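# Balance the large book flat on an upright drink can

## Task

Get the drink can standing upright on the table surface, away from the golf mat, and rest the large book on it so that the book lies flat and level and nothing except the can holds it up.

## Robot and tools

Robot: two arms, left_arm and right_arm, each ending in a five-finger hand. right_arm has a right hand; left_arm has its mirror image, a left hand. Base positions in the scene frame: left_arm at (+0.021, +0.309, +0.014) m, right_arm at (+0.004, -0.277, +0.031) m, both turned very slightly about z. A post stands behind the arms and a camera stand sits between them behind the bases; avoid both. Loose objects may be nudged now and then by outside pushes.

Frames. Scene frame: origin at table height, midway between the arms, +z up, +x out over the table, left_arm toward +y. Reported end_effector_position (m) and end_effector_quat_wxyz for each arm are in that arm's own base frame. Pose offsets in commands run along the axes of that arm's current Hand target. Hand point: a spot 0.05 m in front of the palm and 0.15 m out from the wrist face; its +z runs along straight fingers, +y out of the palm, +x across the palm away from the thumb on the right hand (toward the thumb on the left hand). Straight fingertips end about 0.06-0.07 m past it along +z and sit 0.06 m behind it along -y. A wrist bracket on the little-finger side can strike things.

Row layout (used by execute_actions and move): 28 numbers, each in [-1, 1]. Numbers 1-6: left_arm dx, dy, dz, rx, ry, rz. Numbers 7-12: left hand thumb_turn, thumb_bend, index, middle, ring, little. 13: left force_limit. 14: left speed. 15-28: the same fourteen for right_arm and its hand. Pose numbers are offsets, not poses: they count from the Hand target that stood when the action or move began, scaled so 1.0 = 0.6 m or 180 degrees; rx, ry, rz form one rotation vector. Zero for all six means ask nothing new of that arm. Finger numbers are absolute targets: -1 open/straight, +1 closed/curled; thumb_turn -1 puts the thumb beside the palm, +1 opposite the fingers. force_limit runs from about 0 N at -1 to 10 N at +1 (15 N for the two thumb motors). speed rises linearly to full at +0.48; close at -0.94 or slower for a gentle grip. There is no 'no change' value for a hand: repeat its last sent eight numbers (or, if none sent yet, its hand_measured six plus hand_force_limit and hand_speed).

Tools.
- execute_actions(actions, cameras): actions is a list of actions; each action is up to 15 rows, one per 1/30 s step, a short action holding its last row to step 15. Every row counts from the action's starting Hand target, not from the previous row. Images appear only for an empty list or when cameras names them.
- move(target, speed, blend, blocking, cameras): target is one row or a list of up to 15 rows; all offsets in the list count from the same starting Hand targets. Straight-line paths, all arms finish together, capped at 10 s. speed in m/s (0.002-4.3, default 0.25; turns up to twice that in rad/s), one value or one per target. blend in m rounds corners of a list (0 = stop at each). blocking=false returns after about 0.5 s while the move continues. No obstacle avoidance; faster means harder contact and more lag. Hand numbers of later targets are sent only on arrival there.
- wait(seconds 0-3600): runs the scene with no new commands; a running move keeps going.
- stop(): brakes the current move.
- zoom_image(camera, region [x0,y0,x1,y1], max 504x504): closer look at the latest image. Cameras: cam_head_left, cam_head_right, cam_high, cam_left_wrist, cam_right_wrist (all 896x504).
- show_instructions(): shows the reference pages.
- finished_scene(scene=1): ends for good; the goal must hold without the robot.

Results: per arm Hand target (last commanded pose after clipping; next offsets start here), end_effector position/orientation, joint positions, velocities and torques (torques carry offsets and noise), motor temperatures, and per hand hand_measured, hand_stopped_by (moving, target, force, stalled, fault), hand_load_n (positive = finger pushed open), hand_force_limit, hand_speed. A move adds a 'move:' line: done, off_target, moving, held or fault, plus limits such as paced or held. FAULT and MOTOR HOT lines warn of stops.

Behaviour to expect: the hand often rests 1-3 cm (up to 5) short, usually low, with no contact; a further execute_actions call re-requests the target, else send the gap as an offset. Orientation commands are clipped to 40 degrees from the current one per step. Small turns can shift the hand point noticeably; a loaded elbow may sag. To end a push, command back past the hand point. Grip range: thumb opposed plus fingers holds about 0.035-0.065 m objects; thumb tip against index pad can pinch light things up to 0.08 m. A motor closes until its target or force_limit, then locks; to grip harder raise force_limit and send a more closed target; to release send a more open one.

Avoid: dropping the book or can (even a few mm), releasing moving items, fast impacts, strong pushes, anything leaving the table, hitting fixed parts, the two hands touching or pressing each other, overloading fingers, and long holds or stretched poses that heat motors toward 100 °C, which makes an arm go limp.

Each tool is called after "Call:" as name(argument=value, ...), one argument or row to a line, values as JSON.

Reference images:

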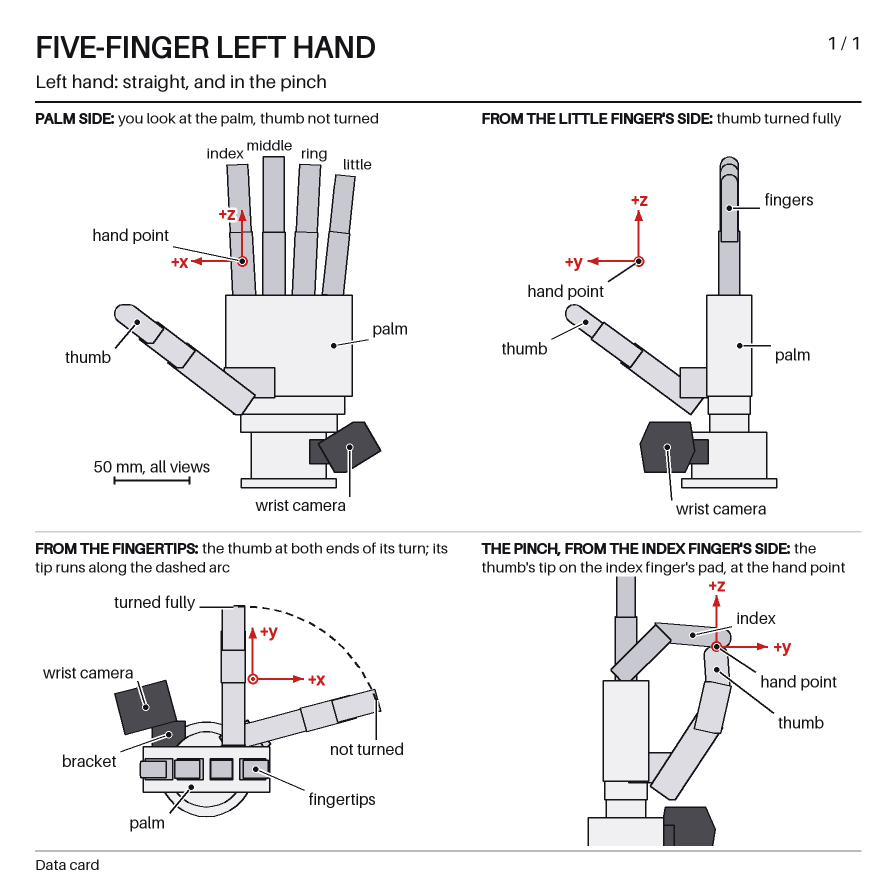

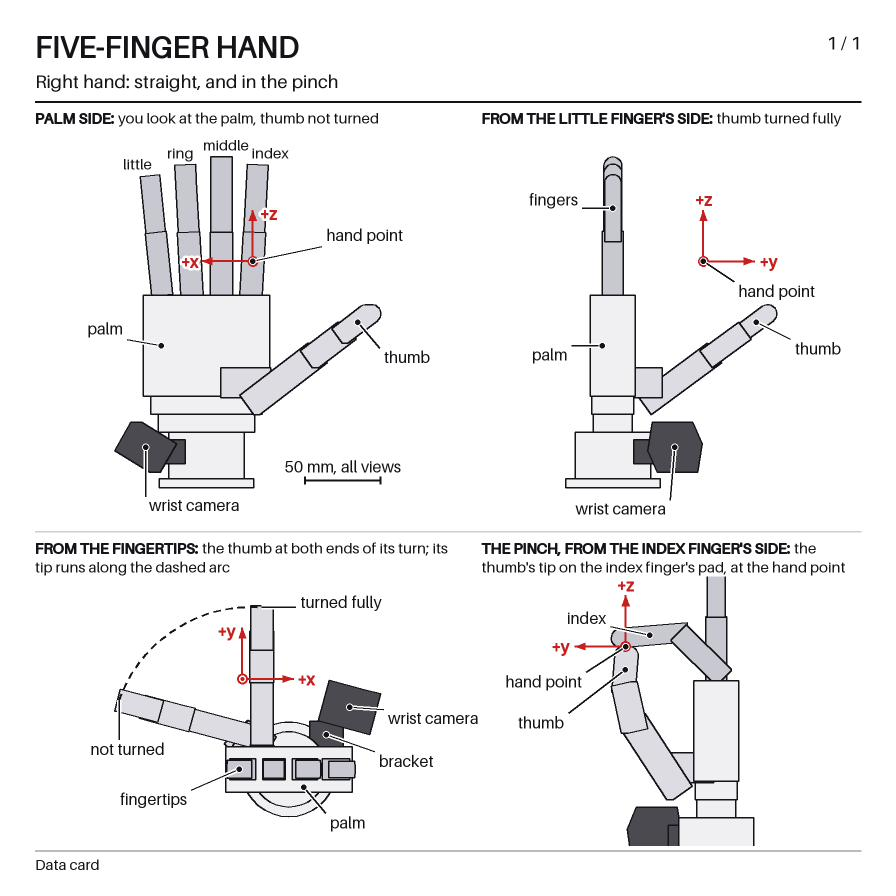

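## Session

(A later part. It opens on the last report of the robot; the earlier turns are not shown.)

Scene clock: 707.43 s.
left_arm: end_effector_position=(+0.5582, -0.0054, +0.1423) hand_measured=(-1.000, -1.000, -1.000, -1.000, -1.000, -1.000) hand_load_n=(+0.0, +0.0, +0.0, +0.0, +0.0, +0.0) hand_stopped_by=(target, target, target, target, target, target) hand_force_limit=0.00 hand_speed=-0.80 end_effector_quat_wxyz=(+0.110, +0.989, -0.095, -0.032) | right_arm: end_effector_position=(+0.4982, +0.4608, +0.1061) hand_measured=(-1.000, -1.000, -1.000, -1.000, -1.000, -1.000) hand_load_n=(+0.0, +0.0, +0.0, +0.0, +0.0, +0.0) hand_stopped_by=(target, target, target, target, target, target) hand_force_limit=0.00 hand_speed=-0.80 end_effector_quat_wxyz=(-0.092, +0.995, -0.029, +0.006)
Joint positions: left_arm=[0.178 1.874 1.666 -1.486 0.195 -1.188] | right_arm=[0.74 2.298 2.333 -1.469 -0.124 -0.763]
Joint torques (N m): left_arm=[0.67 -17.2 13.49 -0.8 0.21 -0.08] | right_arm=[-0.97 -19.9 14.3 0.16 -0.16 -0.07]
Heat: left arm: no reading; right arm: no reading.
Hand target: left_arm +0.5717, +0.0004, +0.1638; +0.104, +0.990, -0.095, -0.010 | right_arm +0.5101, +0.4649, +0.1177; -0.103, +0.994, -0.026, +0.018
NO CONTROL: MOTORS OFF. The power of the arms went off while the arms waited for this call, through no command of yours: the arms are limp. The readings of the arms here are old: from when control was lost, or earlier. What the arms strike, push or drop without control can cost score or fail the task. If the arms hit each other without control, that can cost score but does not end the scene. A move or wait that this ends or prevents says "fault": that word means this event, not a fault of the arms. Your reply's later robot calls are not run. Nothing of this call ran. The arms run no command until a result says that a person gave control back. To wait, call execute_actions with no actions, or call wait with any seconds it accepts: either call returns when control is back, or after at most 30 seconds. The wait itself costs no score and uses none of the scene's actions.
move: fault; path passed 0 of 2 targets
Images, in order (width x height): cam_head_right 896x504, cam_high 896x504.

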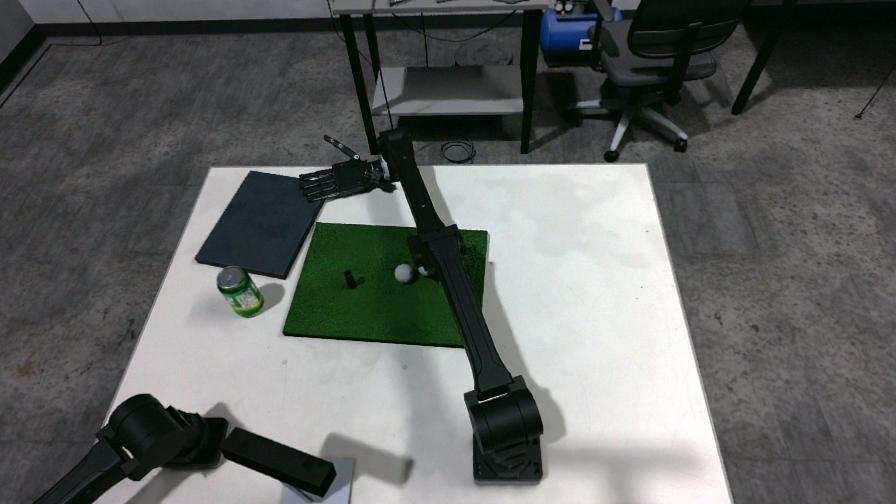

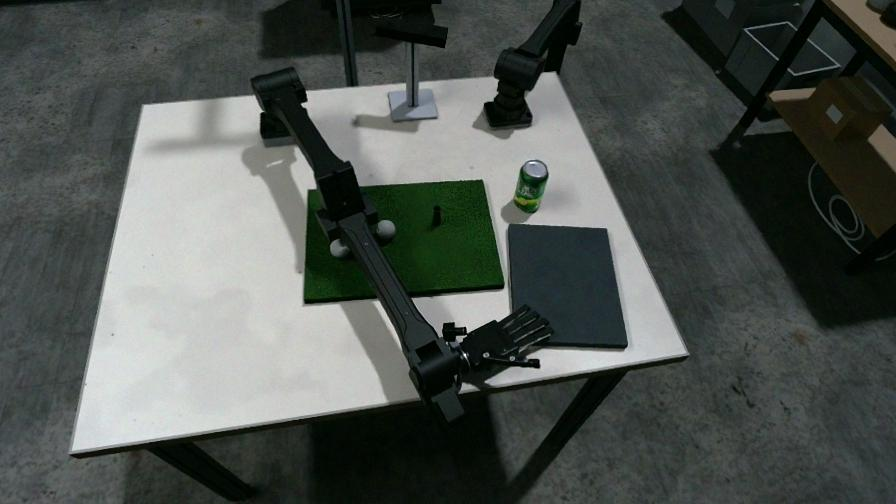

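Call:
wait(
  seconds=30,
  cameras=["all"],
)

Scene clock: 738.17 s.
left_arm: end_effector_position=(+0.5582, -0.0054, +0.1423) hand_measured=(-1.000, -1.000, -1.000, -1.000, -1.000, -1.000) hand_load_n=(+0.0, +0.0, +0.0, +0.0, +0.0, +0.0) hand_stopped_by=(target, target, target, target, target, target) hand_force_limit=0.00 hand_speed=-0.80 end_effector_quat_wxyz=(+0.110, +0.989, -0.095, -0.032) | right_arm: end_effector_position=(+0.4982, +0.4608, +0.1061) hand_measured=(-1.000, -1.000, -1.000, -1.000, -1.000, -1.000) hand_load_n=(+0.0, +0.0, +0.0, +0.0, +0.0, +0.0) hand_stopped_by=(target, target, target, target, target, target) hand_force_limit=0.00 hand_speed=-0.80 end_effector_quat_wxyz=(-0.092, +0.995, -0.029, +0.006)
Joint positions: left_arm=[0.178 1.874 1.666 -1.486 0.195 -1.188] | right_arm=[0.74 2.298 2.333 -1.469 -0.124 -0.763]
Joint torques (N m): left_arm=[0.67 -17.2 13.49 -0.8 0.21 -0.08] | right_arm=[-0.97 -19.9 14.3 0.16 -0.16 -0.07]
Heat: left arm: no reading; right arm: no reading.
Hand target: left_arm +0.5717, +0.0004, +0.1638; +0.104, +0.990, -0.095, -0.010 | right_arm +0.5101, +0.4649, +0.1177; -0.103, +0.994, -0.026, +0.018
NO CONTROL, STILL: no person has given control back yet. The readings of the arms here are still the old ones. Call execute_actions with no actions, or call wait, again.
wait: 0.00 of 30 s (a fault stop came first)

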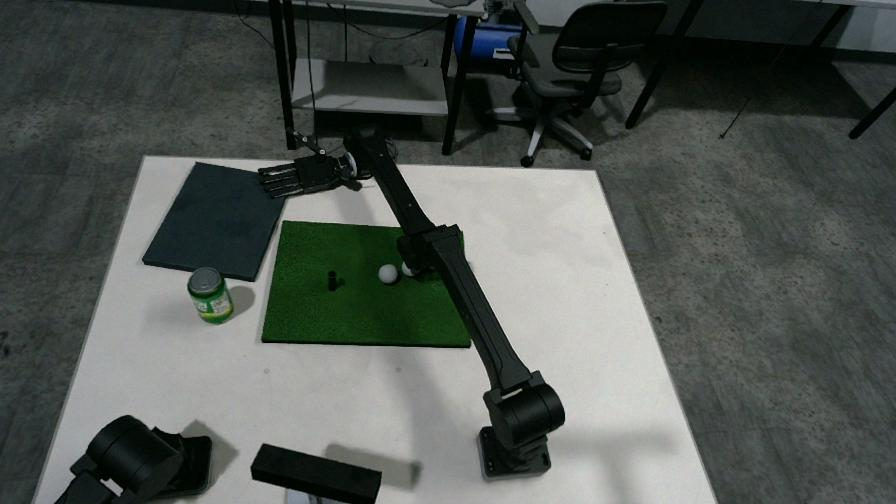

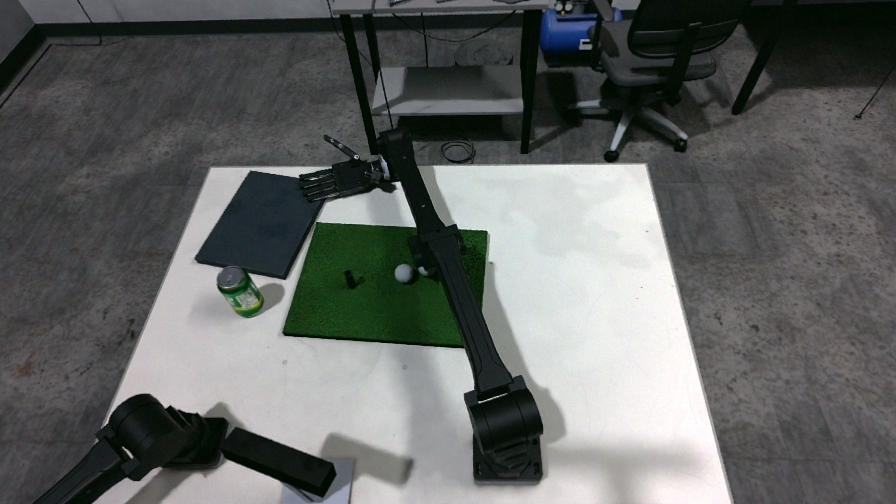

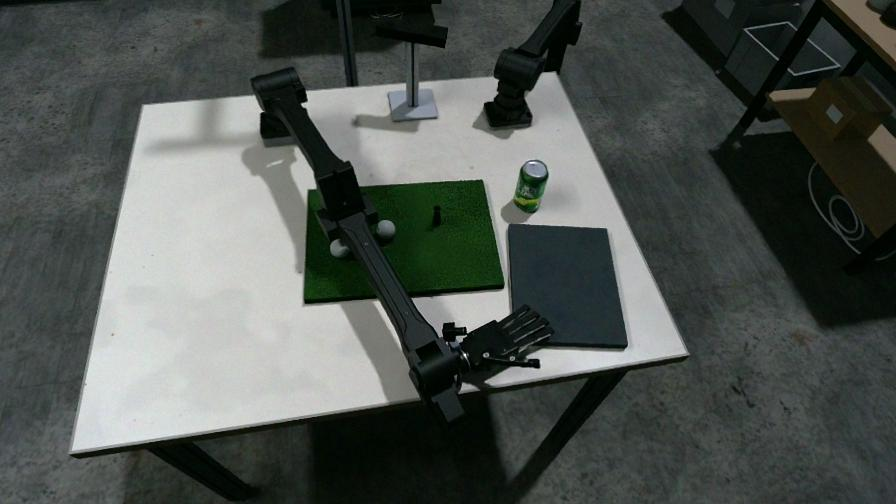

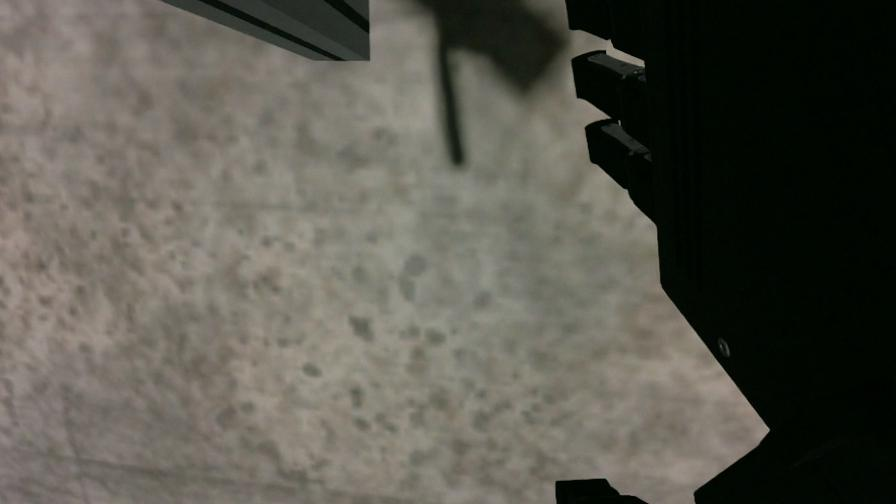

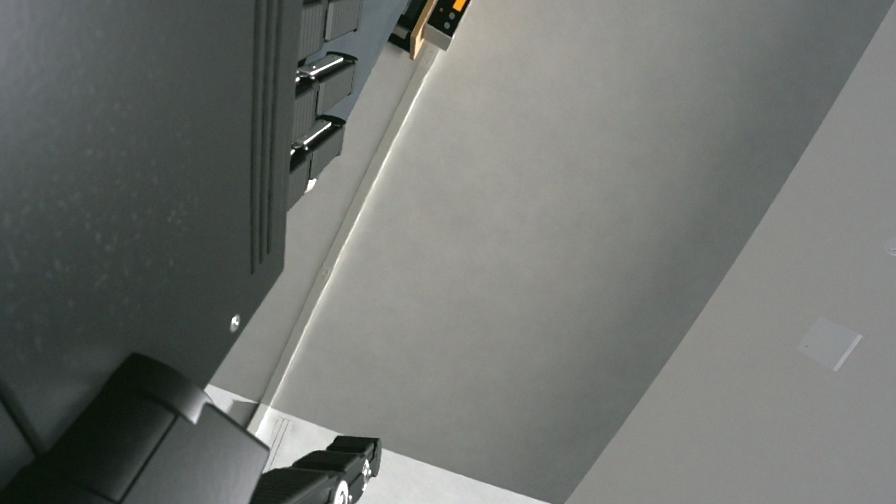

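Call:
wait(
  seconds=30,
  cameras=["cam_high"],
)

Scene clock: 747.83 s.
left_arm: end_effector_position=(-0.2039, +0.2292, -0.5832) hand_measured=(-1.000, -1.000, -1.000, -1.000, -1.000, -1.000) hand_load_n=(+0.0, +0.0, +0.0, +0.0, +0.0, +0.0) hand_stopped_by=(target, target, target, target, target, target) hand_force_limit=0.00 hand_speed=-0.80 end_effector_quat_wxyz=(+0.155, +0.594, +0.785, -0.077) | right_arm: end_effector_position=(+0.6845, +0.4373, +0.0616) hand_measured=(-1.000, -1.000, -1.000, -1.000, -1.000, -1.000) hand_load_n=(+0.0, +0.0, +0.0, +0.0, +0.0, -0.5) hand_stopped_by=(target, target, target, target, target, target) hand_force_limit=0.00 hand_speed=-0.80 end_effector_quat_wxyz=(-0.040, -0.190, +0.683, +0.704)
Joint positions: left_arm=[2.433 3.154 1.576 -0.316 -0.133 -1.005] | right_arm=[0.327 3.065 3.008 -1.708 -1.566 1.163]
Joint torques (N m): left_arm=[0.03 0.09 0.62 -0.53 0.02 -0.08] | right_arm=[-0.5 0.09 0.05 0.02 -0.03 0.07]
Motor temperatures (°C): left_arm=[24 26 30 22 21 24] | right_arm=[22 27 32 24 22 21]
Heat: left arm: hottest elbow 30 °C; right arm: hottest elbow 32 °C.
Hand target: left_arm -0.2050, +0.2301, -0.5826; +0.154, +0.594, +0.786, -0.077 | right_arm +0.6844, +0.4373, +0.0600; -0.042, -0.189, +0.683, +0.704
CONTROL GIVEN BACK BY A PERSON. The power is on again. The arms hold where they came to rest, not your last command. The arms may rest on the table, on a part, on each other or against the robot's own body, stand at a joint limit or lie folded up, and parts may have moved. Move slowly at first; if an arm does not follow, try another direction. If the arms lie or press on each other, first move them apart, starting from their current pose. A hard hit or press between them can end the scene. Commands run again from your next reply on.
wait: 0.00 of 30 s (a fault stop came first)

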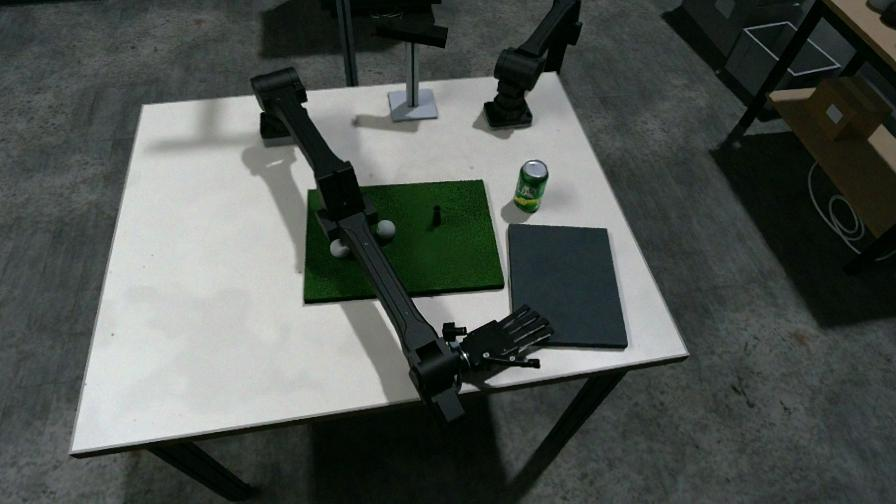

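Call:
move(
  target=[
    [0, 0, 0, 0, 0, 0, -1, -1, -1, -1, -1, -1, 0, -0.8, -0.0209, 0.0977, 0, 0, 0, 0, -1, -1, -1, -1, -1, -1, 0, -0.8],
  ],
  speed=0.05,
  cameras=["cam_high", "cam_head_right"],
)

Scene clock: 774.17 s.
left_arm: end_effector_position=(-0.2107, +0.2350, -0.5796) hand_measured=(-1.000, -1.000, -1.000, -1.000, -1.000, -1.000) hand_load_n=(+0.0, +0.0, +0.0, +0.0, +0.0, +0.0) hand_stopped_by=(target, target, target, target, target, target) hand_force_limit=0.00 hand_speed=-0.80 end_effector_quat_wxyz=(+0.149, +0.595, +0.786, -0.077) | right_arm: end_effector_position=(+0.6857, +0.4372, +0.1070) hand_measured=(-1.000, -1.000, -1.000, -1.000, -1.000, -1.000) hand_load_n=(+0.0, +0.0, +0.0, +0.0, +0.0, +0.0) hand_stopped_by=(target, target, target, target, target, target) hand_force_limit=0.00 hand_speed=-0.80 end_effector_quat_wxyz=(-0.045, -0.185, +0.684, +0.705)
Joint positions: left_arm=[2.433 3.141 1.576 -0.316 -0.133 -1.005] | right_arm=[0.327 2.925 2.844 -1.698 -1.568 1.162]
Joint torques (N m): left_arm=[0.09 -14.15 0.54 -0.76 -0.06 -0.07] | right_arm=[-0.38 -25 8.4 -0.18 -0.98 0]
Heat: left arm: hottest elbow 29 °C; right arm: hottest elbow 32 °C.
Hand target: left_arm -0.2050, +0.2301, -0.5826; +0.154, +0.594, +0.786, -0.077 | right_arm +0.6844, +0.4375, +0.1201; -0.041, -0.189, +0.683, +0.704
Off the commanded pose: left_arm 0.008 m, 1 deg | right_arm 0.013 m, 1 deg.
CONTROL GIVEN BACK BY A PERSON, as an earlier result said. Commands run again.
elbow sent back (right arm): the controller read joint 3 (elbow) straighter than it allows and moved its target back, which can move the hand without a command.
joint read past its limit (right arm) — joint 5 (wrist yaw), lower limit.
joint sent to its limit (right arm) — joint 4 (wrist pitch), lower limit. The joint targets still meet the commanded pose.
joint at its limit (left arm) — joint 2 (shoulder), upper limit.
joint at its limit (right arm) — joint 5 (wrist yaw), lower limit.
move: off_target (right_arm)
Images, in order (width x height): cam_head_right 896x504, cam_high 896x504.

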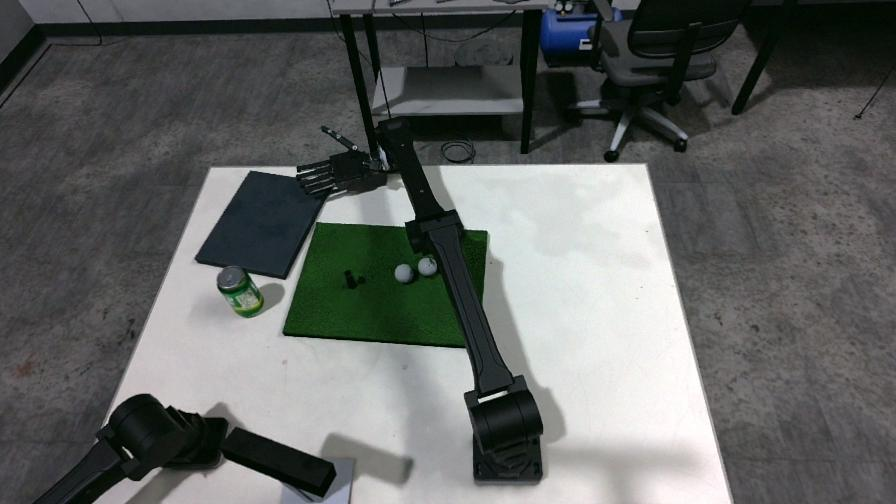

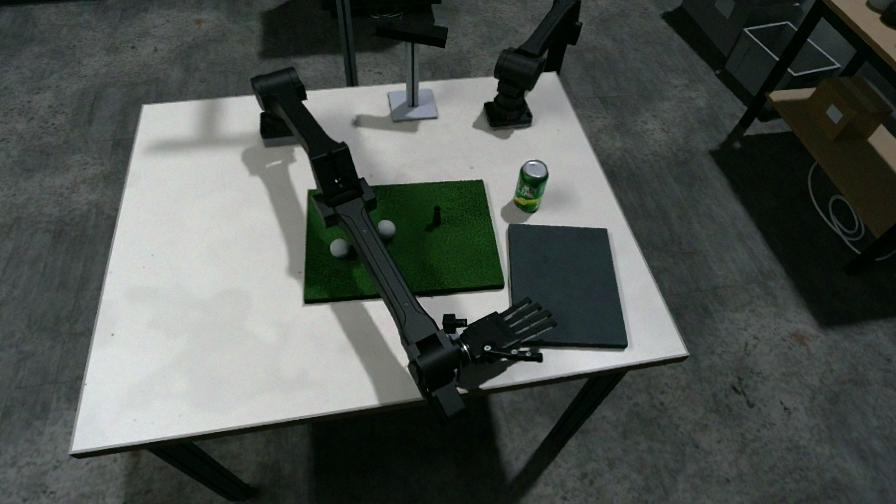

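Call:
move(
  target=[
    [-0.0698, -0.1232, -0.5728, 0, 0, 0, -1, -1, -1, -1, -1, -1, 0, -0.8, 0.1318, 0.2663, -0.0258, 0, 0, 0, -1, -1, -1, -1, -1, -1, 0, -0.8],
  ],
  speed=0.12,
  cameras=["cam_high", "cam_head_right"],
)

Scene clock: 780.93 s.
left_arm: end_effector_position=(-0.3099, +0.2772, -0.2581) hand_measured=(-1.000, -1.000, -1.000, -1.000, -1.000, -1.000) hand_load_n=(+0.0, +0.0, +0.0, -0.5, +0.0, +0.0) hand_stopped_by=(target, target, target, target, target, target) hand_force_limit=0.00 hand_speed=-0.80 end_effector_quat_wxyz=(+0.157, +0.595, +0.784, -0.077) | right_arm: end_effector_position=(+0.5849, +0.3950, +0.2498) hand_measured=(-1.000, -1.000, -1.000, -1.000, -1.000, -1.000) hand_load_n=(+0.0, +0.0, +0.0, +0.0, +0.0, +0.0) hand_stopped_by=(target, target, target, target, target, target) hand_force_limit=0.00 hand_speed=-0.80 end_effector_quat_wxyz=(-0.043, -0.181, +0.687, +0.703)
Joint positions: left_arm=[2.5 2.377 1.262 -0.774 -0.155 -0.94] | right_arm=[0.315 2.306 2.008 -1.698 -1.561 0.949]
Joint torques (N m): left_arm=[1.26 -18.08 4.45 -1.22 -0.21 0.02] | right_arm=[-1.2 -21.07 7.75 -0.39 -0.91 -0.05]
Heat: left arm: hottest elbow 29 °C; right arm: hottest elbow 32 °C.
Hand target: left_arm -0.3173, +0.2756, -0.2500; +0.154, +0.594, +0.786, -0.077 | right_arm +0.5844, +0.3878, +0.2598; -0.041, -0.189, +0.683, +0.704
Off the commanded pose: left_arm 0.011 m, 0 deg | right_arm 0.012 m, 1 deg.
joint sent to its limit (right arm) — joint 4 (wrist pitch), lower limit. The joint targets still meet the commanded pose.
move: off_target (left_arm, right_arm)
Images, in order (width x height): cam_head_right 896x504, cam_high 896x504.

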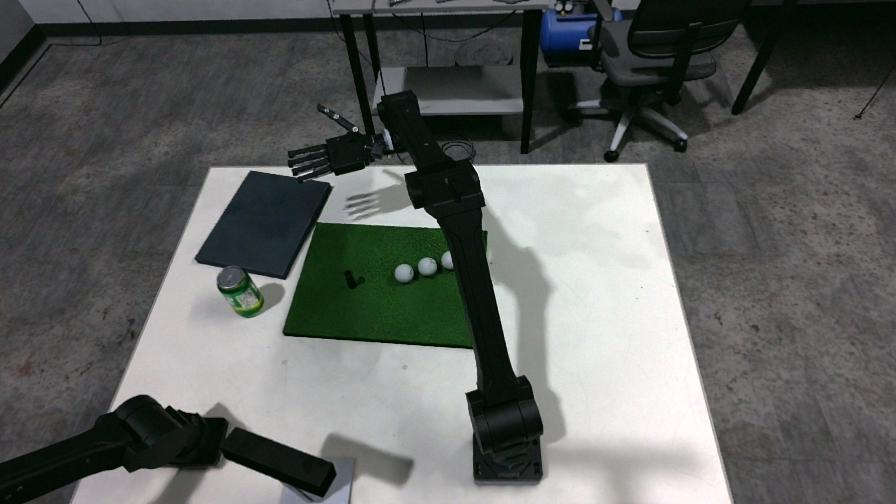

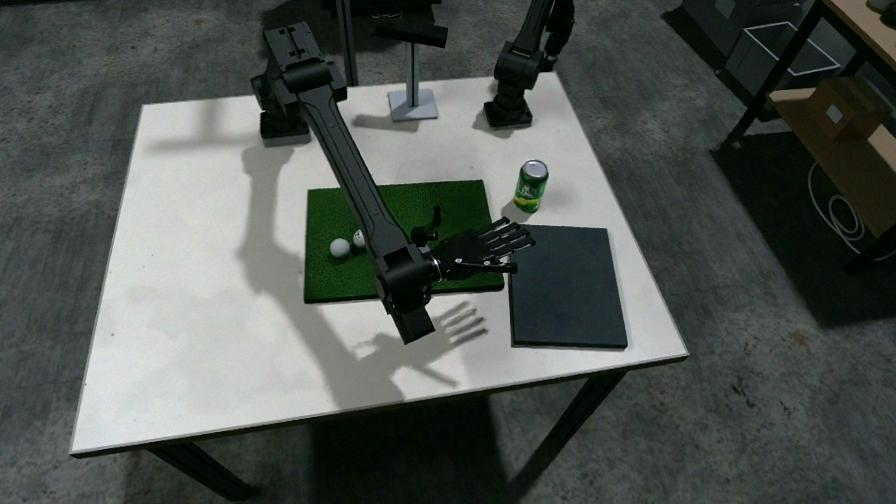

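Call:
move(
  target=[
    [-0.239, 0.0252, -0.8, 0.019, 0.1084, -0.0063, -1, -1, -1, -1, -1, -1, 0, -0.8, 0, 0, 0, 0, 0, 0, -1, -1, -1, -1, -1, -1, 0, -0.8],
  ],
  speed=0.15,
  cameras=["cam_high", "cam_head_right"],
)

Scene clock: 790.33 s.
left_arm: end_effector_position=(-0.3271, +0.2932, +0.2286) hand_measured=(-1.000, -1.000, -1.000, -1.000, -1.000, -1.000) hand_load_n=(+0.0, +0.0, +0.0, +0.0, +0.0, +0.0) hand_stopped_by=(target, target, target, target, target, target) hand_force_limit=0.00 hand_speed=-0.80 end_effector_quat_wxyz=(+0.024, +0.596, +0.802, +0.000) | right_arm: end_effector_position=(+0.5849, +0.3950, +0.2498) hand_measured=(-1.000, -1.000, -1.000, -1.000, -1.000, -1.000) hand_load_n=(+0.0, +0.0, +0.0, +0.0, +0.0, +0.0) hand_stopped_by=(target, target, target, target, target, target) hand_force_limit=0.00 hand_speed=-0.80 end_effector_quat_wxyz=(-0.043, -0.181, +0.687, +0.703)
Joint positions: left_arm=[2.561 1.547 1.508 -1.581 -0.003 -0.873] | right_arm=[0.315 2.306 2.008 -1.698 -1.561 0.949]
Joint torques (N m): left_arm=[1.2 -12.51 14.09 -0.65 0.17 0.02] | right_arm=[-1.08 -21.25 7.72 -0.44 -0.88 -0.07]
Heat: left arm: hottest elbow 29 °C; right arm: hottest elbow 32 °C.
Hand target: left_arm -0.3397, +0.2953, +0.2504; +0.000, +0.595, +0.804, +0.000 | right_arm +0.5844, +0.3878, +0.2598; -0.041, -0.189, +0.683, +0.704
Off the commanded pose: left_arm 0.025 m, 3 deg | right_arm 0.012 m, 1 deg.
joint sent to its limit (right arm) — joint 4 (wrist pitch), lower limit. The joint targets still meet the commanded pose.
move: off_target (left_arm)
Images, in order (width x height): cam_head_right 896x504, cam_high 896x504.

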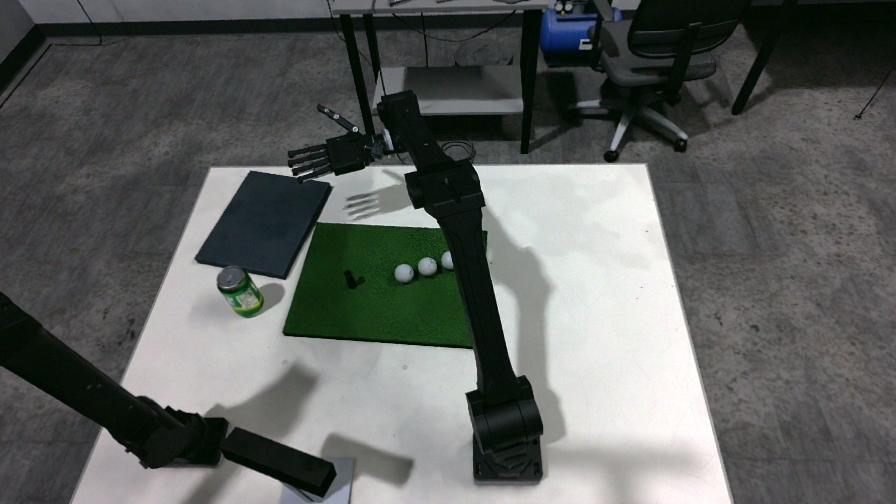

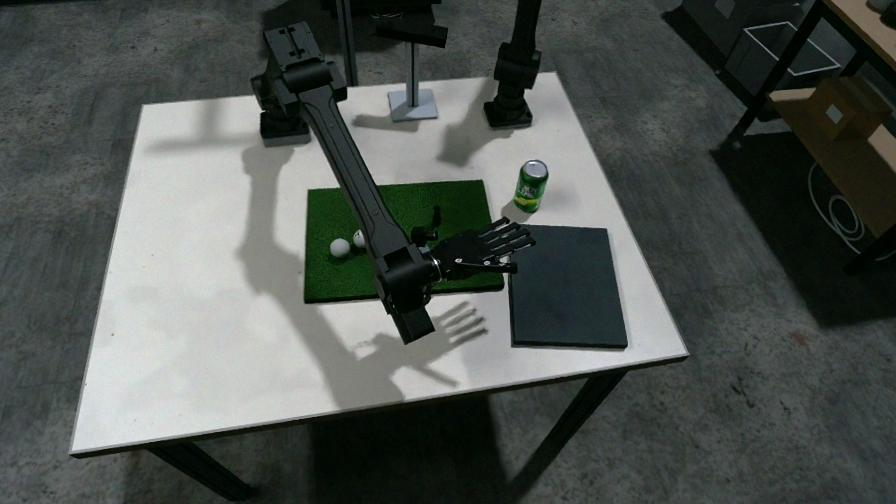

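Call:
move(
  target=[
    [0.1078, 0.4892, 0, 0, 0, 0.372, -1, -1, -1, -1, -1, -1, 0, -0.8, 0, 0, 0, 0, 0, 0, -1, -1, -1, -1, -1, -1, 0, -0.8],
    [-0.1245, 0.9465, 0, 0, 0, 0.761, -1, -1, -1, -1, -1, -1, 0, -0.8, 0, 0, 0, 0, 0, 0, -1, -1, -1, -1, -1, -1, 0, -0.8],
  ],
  speed=0.2,
  blend=[0.08, 0],
  cameras=["cam_high", "cam_head_right"],
)

Scene clock: 802.97 s.
left_arm: end_effector_position=(+0.2190, +0.3794, +0.2353) hand_measured=(-1.000, -1.000, -1.000, -1.000, -1.000, -1.000) hand_load_n=(+0.0, +0.0, +0.5, +0.0, +0.0, +0.0) hand_stopped_by=(target, target, target, target, target, target) hand_force_limit=0.00 hand_speed=-0.80 end_effector_quat_wxyz=(+0.018, +0.967, -0.252, -0.004) | right_arm: end_effector_position=(+0.5849, +0.3950, +0.2498) hand_measured=(-1.000, -1.000, -1.000, -1.000, -1.000, -1.000) hand_load_n=(+0.0, +0.0, +0.0, +0.0, +0.0, +0.0) hand_stopped_by=(target, target, target, target, target, target) hand_force_limit=0.00 hand_speed=-0.80 end_effector_quat_wxyz=(-0.043, -0.181, +0.687, +0.703)
Joint positions: left_arm=[1.111 1.67 1.671 -1.609 0 0.051] | right_arm=[0.315 2.306 2.008 -1.698 -1.561 0.949]
Joint torques (N m): left_arm=[-0.26 -13.45 14.16 -0.68 0.07 0.01] | right_arm=[-1.38 -20.95 7.75 -0.36 -0.9 -0.05]
Heat: left arm: hottest elbow 30 °C; right arm: hottest elbow 32 °C.
Hand target: left_arm +0.2253, +0.3893, +0.2506; +0.000, +0.966, -0.259, +0.000 | right_arm +0.5844, +0.3878, +0.2598; -0.041, -0.189, +0.683, +0.704
Off the commanded pose: left_arm 0.019 m, 2 deg | right_arm 0.012 m, 1 deg.
joint sent to its limit (right arm) — joint 4 (wrist pitch), lower limit. The joint targets still meet the commanded pose.
move: off_target (left_arm)
Images, in order (width x height): cam_head_right 896x504, cam_high 896x504.

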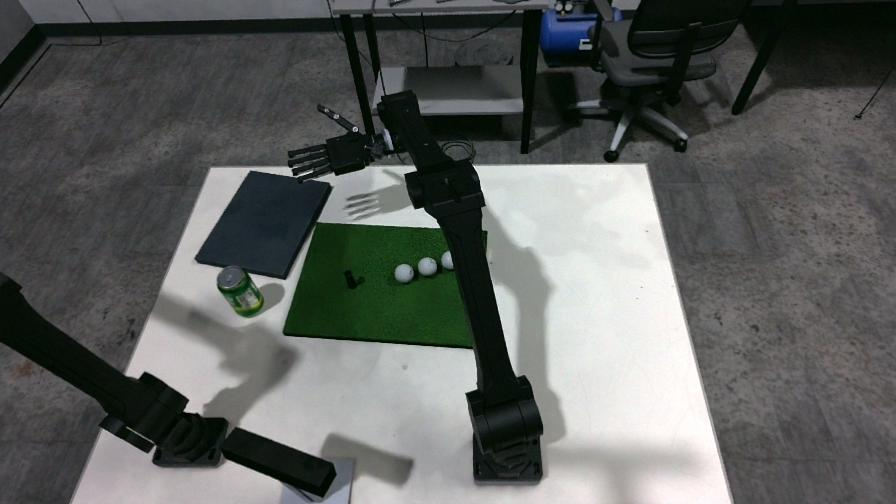

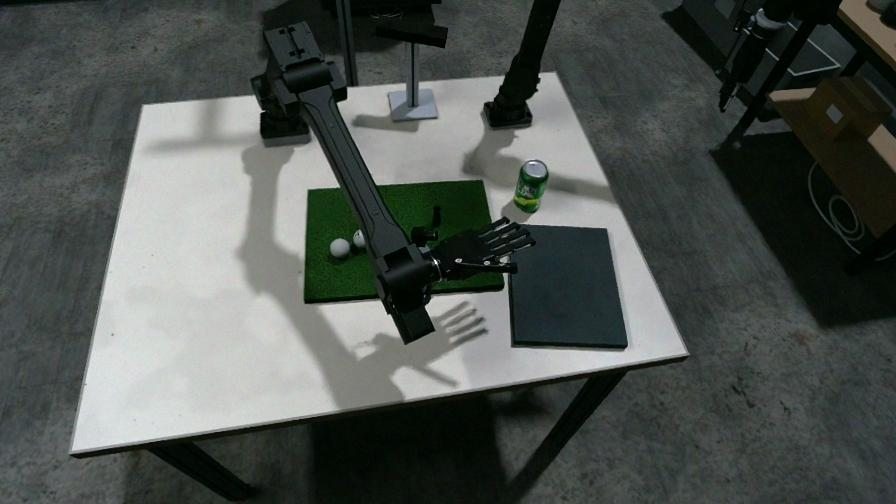

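Call:
move(
  target=[
    [0.4903, -0.1453, 0, 0, 0, -0.158, -1, -1, -1, -1, -1, -1, 0, -0.8, 0.3612, 0.194, -0.4605, 0.3867, 0.3432, -0.2561, -1, -1, -1, -1, -1, -1, 0, -0.8],
  ],
  speed=0.2,
  cameras=["cam_high", "cam_head_right"],
)

Scene clock: 854.43 s.
left_arm: end_effector_position=(+0.5120, +0.3158, +0.2332) hand_measured=(-1.000, -1.000, -1.000, -1.000, -1.000, -1.000) hand_load_n=(+0.0, +0.0, +0.0, +0.5, +0.0, +0.0) hand_stopped_by=(target, target, target, target, target, target) hand_force_limit=0.00 hand_speed=-0.80 end_effector_quat_wxyz=(+0.001, +1.000, -0.013, +0.002) | right_arm: end_effector_position=(+0.4560, +0.0555, +0.3250) hand_measured=(-1.000, -1.000, -1.000, -1.000, -1.000, -1.000) hand_load_n=(+0.0, +0.0, +0.0, +0.0, +0.0, +0.0) hand_stopped_by=(target, target, target, target, target, target) hand_force_limit=0.00 hand_speed=-0.80 end_effector_quat_wxyz=(-0.049, +0.703, -0.709, +0.035)
Joint positions: left_arm=[0.665 1.974 2.103 -1.698 0.004 -0.881] | right_arm=[0.042 1.634 1.882 -1.699 -0.014 0.052]
Joint torques (N m): left_arm=[-0.73 -17.85 14.17 -0.59 0.14 -0.18] | right_arm=[-1.08 -13.39 8.51 0.18 0.05 -0.04]
Motor temperatures (°C): left_arm=[24 28 35 22 21 24] | right_arm=[21 31 32 24 23 21]
Heat: left arm: hottest elbow 35 °C; right arm: hottest elbow 32 °C.
Hand target: left_arm +0.5236, +0.3173, +0.2509; +0.000, +1.000, -0.014, +0.000 | right_arm +0.4496, +0.0504, +0.3296; +0.000, +0.707, -0.708, +0.000
Off the commanded pose: left_arm 0.021 m, 0 deg | right_arm 0.009 m, 7 deg.
joint sent to its limit (left arm) — joint 4 (wrist pitch), lower limit. The joint targets still meet the commanded pose.
joint sent to its limit (right arm) — joint 4 (wrist pitch), lower limit. The joint targets are off in orientation, not in position.
move: off_target (left_arm, right_arm)
Images, in order (width x height): cam_head_right 896x504, cam_high 896x504.

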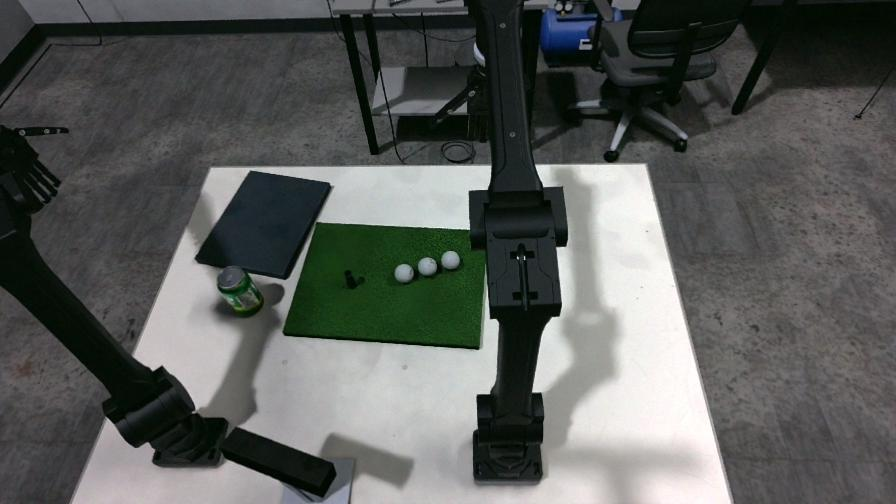

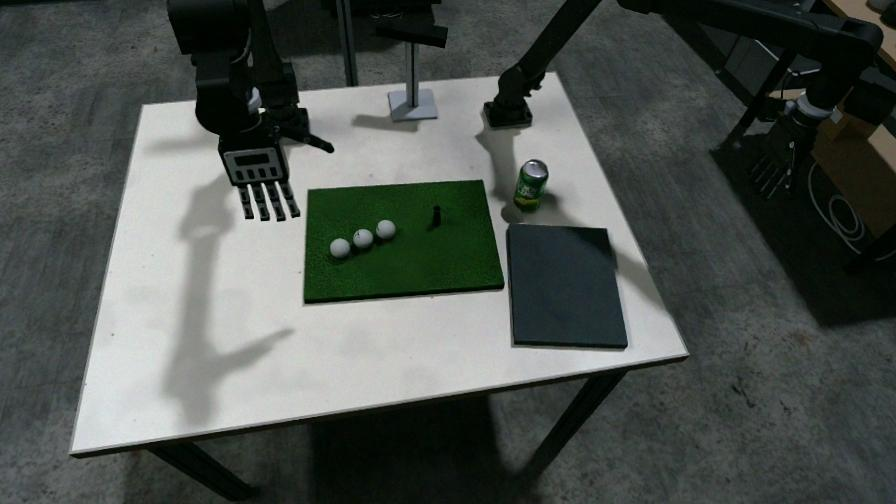

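Call:
zoom_image(
  camera="cam_high",
  region=[490, 150, 690, 360],
)

Call:
zoom_image(
  camera="cam_head_right",
  region=[150, 150, 350, 340],
)

Scaled by 2.400.

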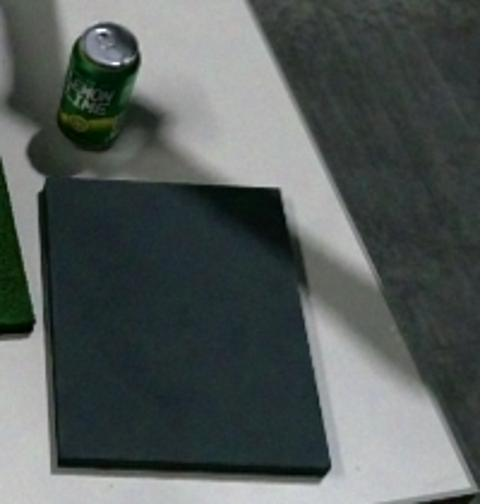

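Scaled by 2.520.

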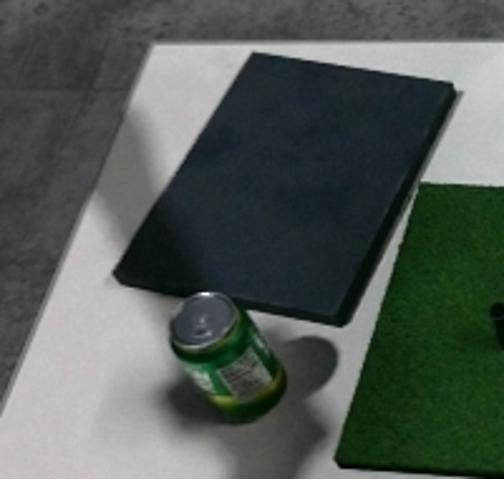

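Call:
move(
  target=[
    [0.0743, 0.4828, -0.015, 0, 0, 0.5, -1, -1, -1, -1, -1, -1, 0, -0.8, 0, 0, 0, 0, 0, 0, -1, -1, -1, -1, -1, -1, 0, -0.8],
    [0.0648, 0.7563, 0.0882, 0, 0, 0.9993, -1, -1, -1, -1, -1, -1, 0, -0.8, 0, 0, 0, 0, 0, 0, -1, -1, -1, -1, -1, -1, 0, -0.8],
  ],
  speed=0.2,
  blend=[0.05, 0],
  cameras=["cam_high", "cam_head_right"],
)

Scene clock: 923.83 s.
left_arm: end_effector_position=(+0.5491, -0.1336, +0.1850) hand_measured=(-1.000, -1.000, -1.000, -1.000, -1.000, -1.000) hand_load_n=(+0.0, +0.0, +0.0, +0.0, +0.0, +0.0) hand_stopped_by=(target, target, target, target, target, target) hand_force_limit=0.00 hand_speed=-0.80 end_effector_quat_wxyz=(-0.017, +0.004, +1.000, +0.005) | right_arm: end_effector_position=(+0.4560, +0.0553, +0.3250) hand_measured=(-1.000, -1.000, -1.000, -1.000, -1.000, -1.000) hand_load_n=(+0.0, +0.0, +0.0, +0.0, +0.0, +0.0) hand_stopped_by=(target, target, target, target, target, target) hand_force_limit=0.00 hand_speed=-0.80 end_effector_quat_wxyz=(-0.049, +0.703, -0.709, +0.035)
Joint positions: left_arm=[-0.322 1.991 1.999 -1.613 0.001 1.257] | right_arm=[0.042 1.634 1.882 -1.699 -0.013 0.052]
Joint torques (N m): left_arm=[-0.62 -20.66 9.29 0.06 -0.05 0.01] | right_arm=[-1.03 -13.57 8.54 0.18 0.06 -0.05]
Heat: left arm: hottest elbow 38 °C; right arm: hottest elbow 33 °C.
Hand target: left_arm +0.5497, -0.1374, +0.1981; +0.000, +0.013, +1.000, +0.000 | right_arm +0.4497, +0.0504, +0.3296; +0.000, +0.707, -0.708, +0.000
Off the commanded pose: left_arm 0.014 m, 2 deg | right_arm 0.009 m, 7 deg.
joint sent to its limit (right arm) — joint 4 (wrist pitch), lower limit. The joint targets are off in orientation, not in position.
move: off_target (left_arm)
Images, in order (width x height): cam_head_right 896x504, cam_high 896x504.

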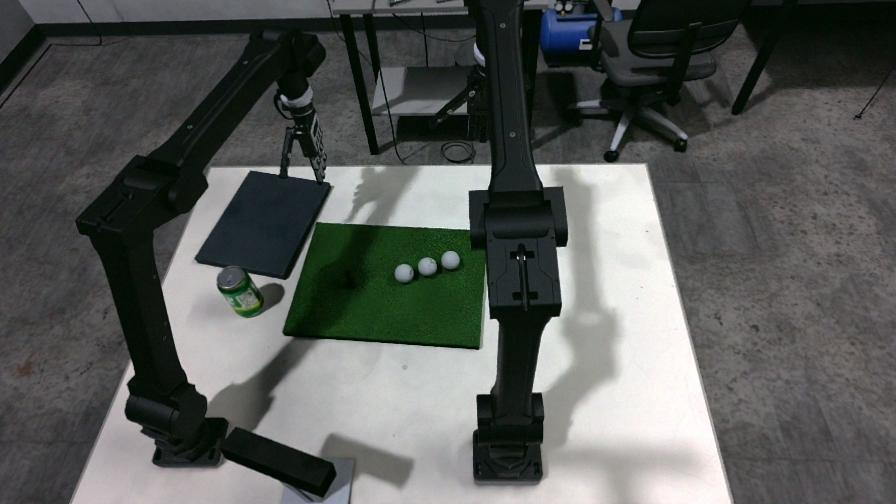

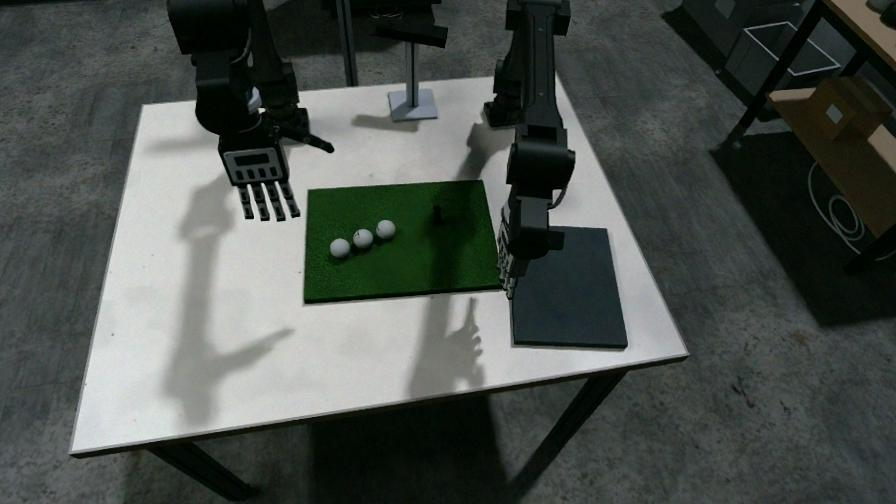

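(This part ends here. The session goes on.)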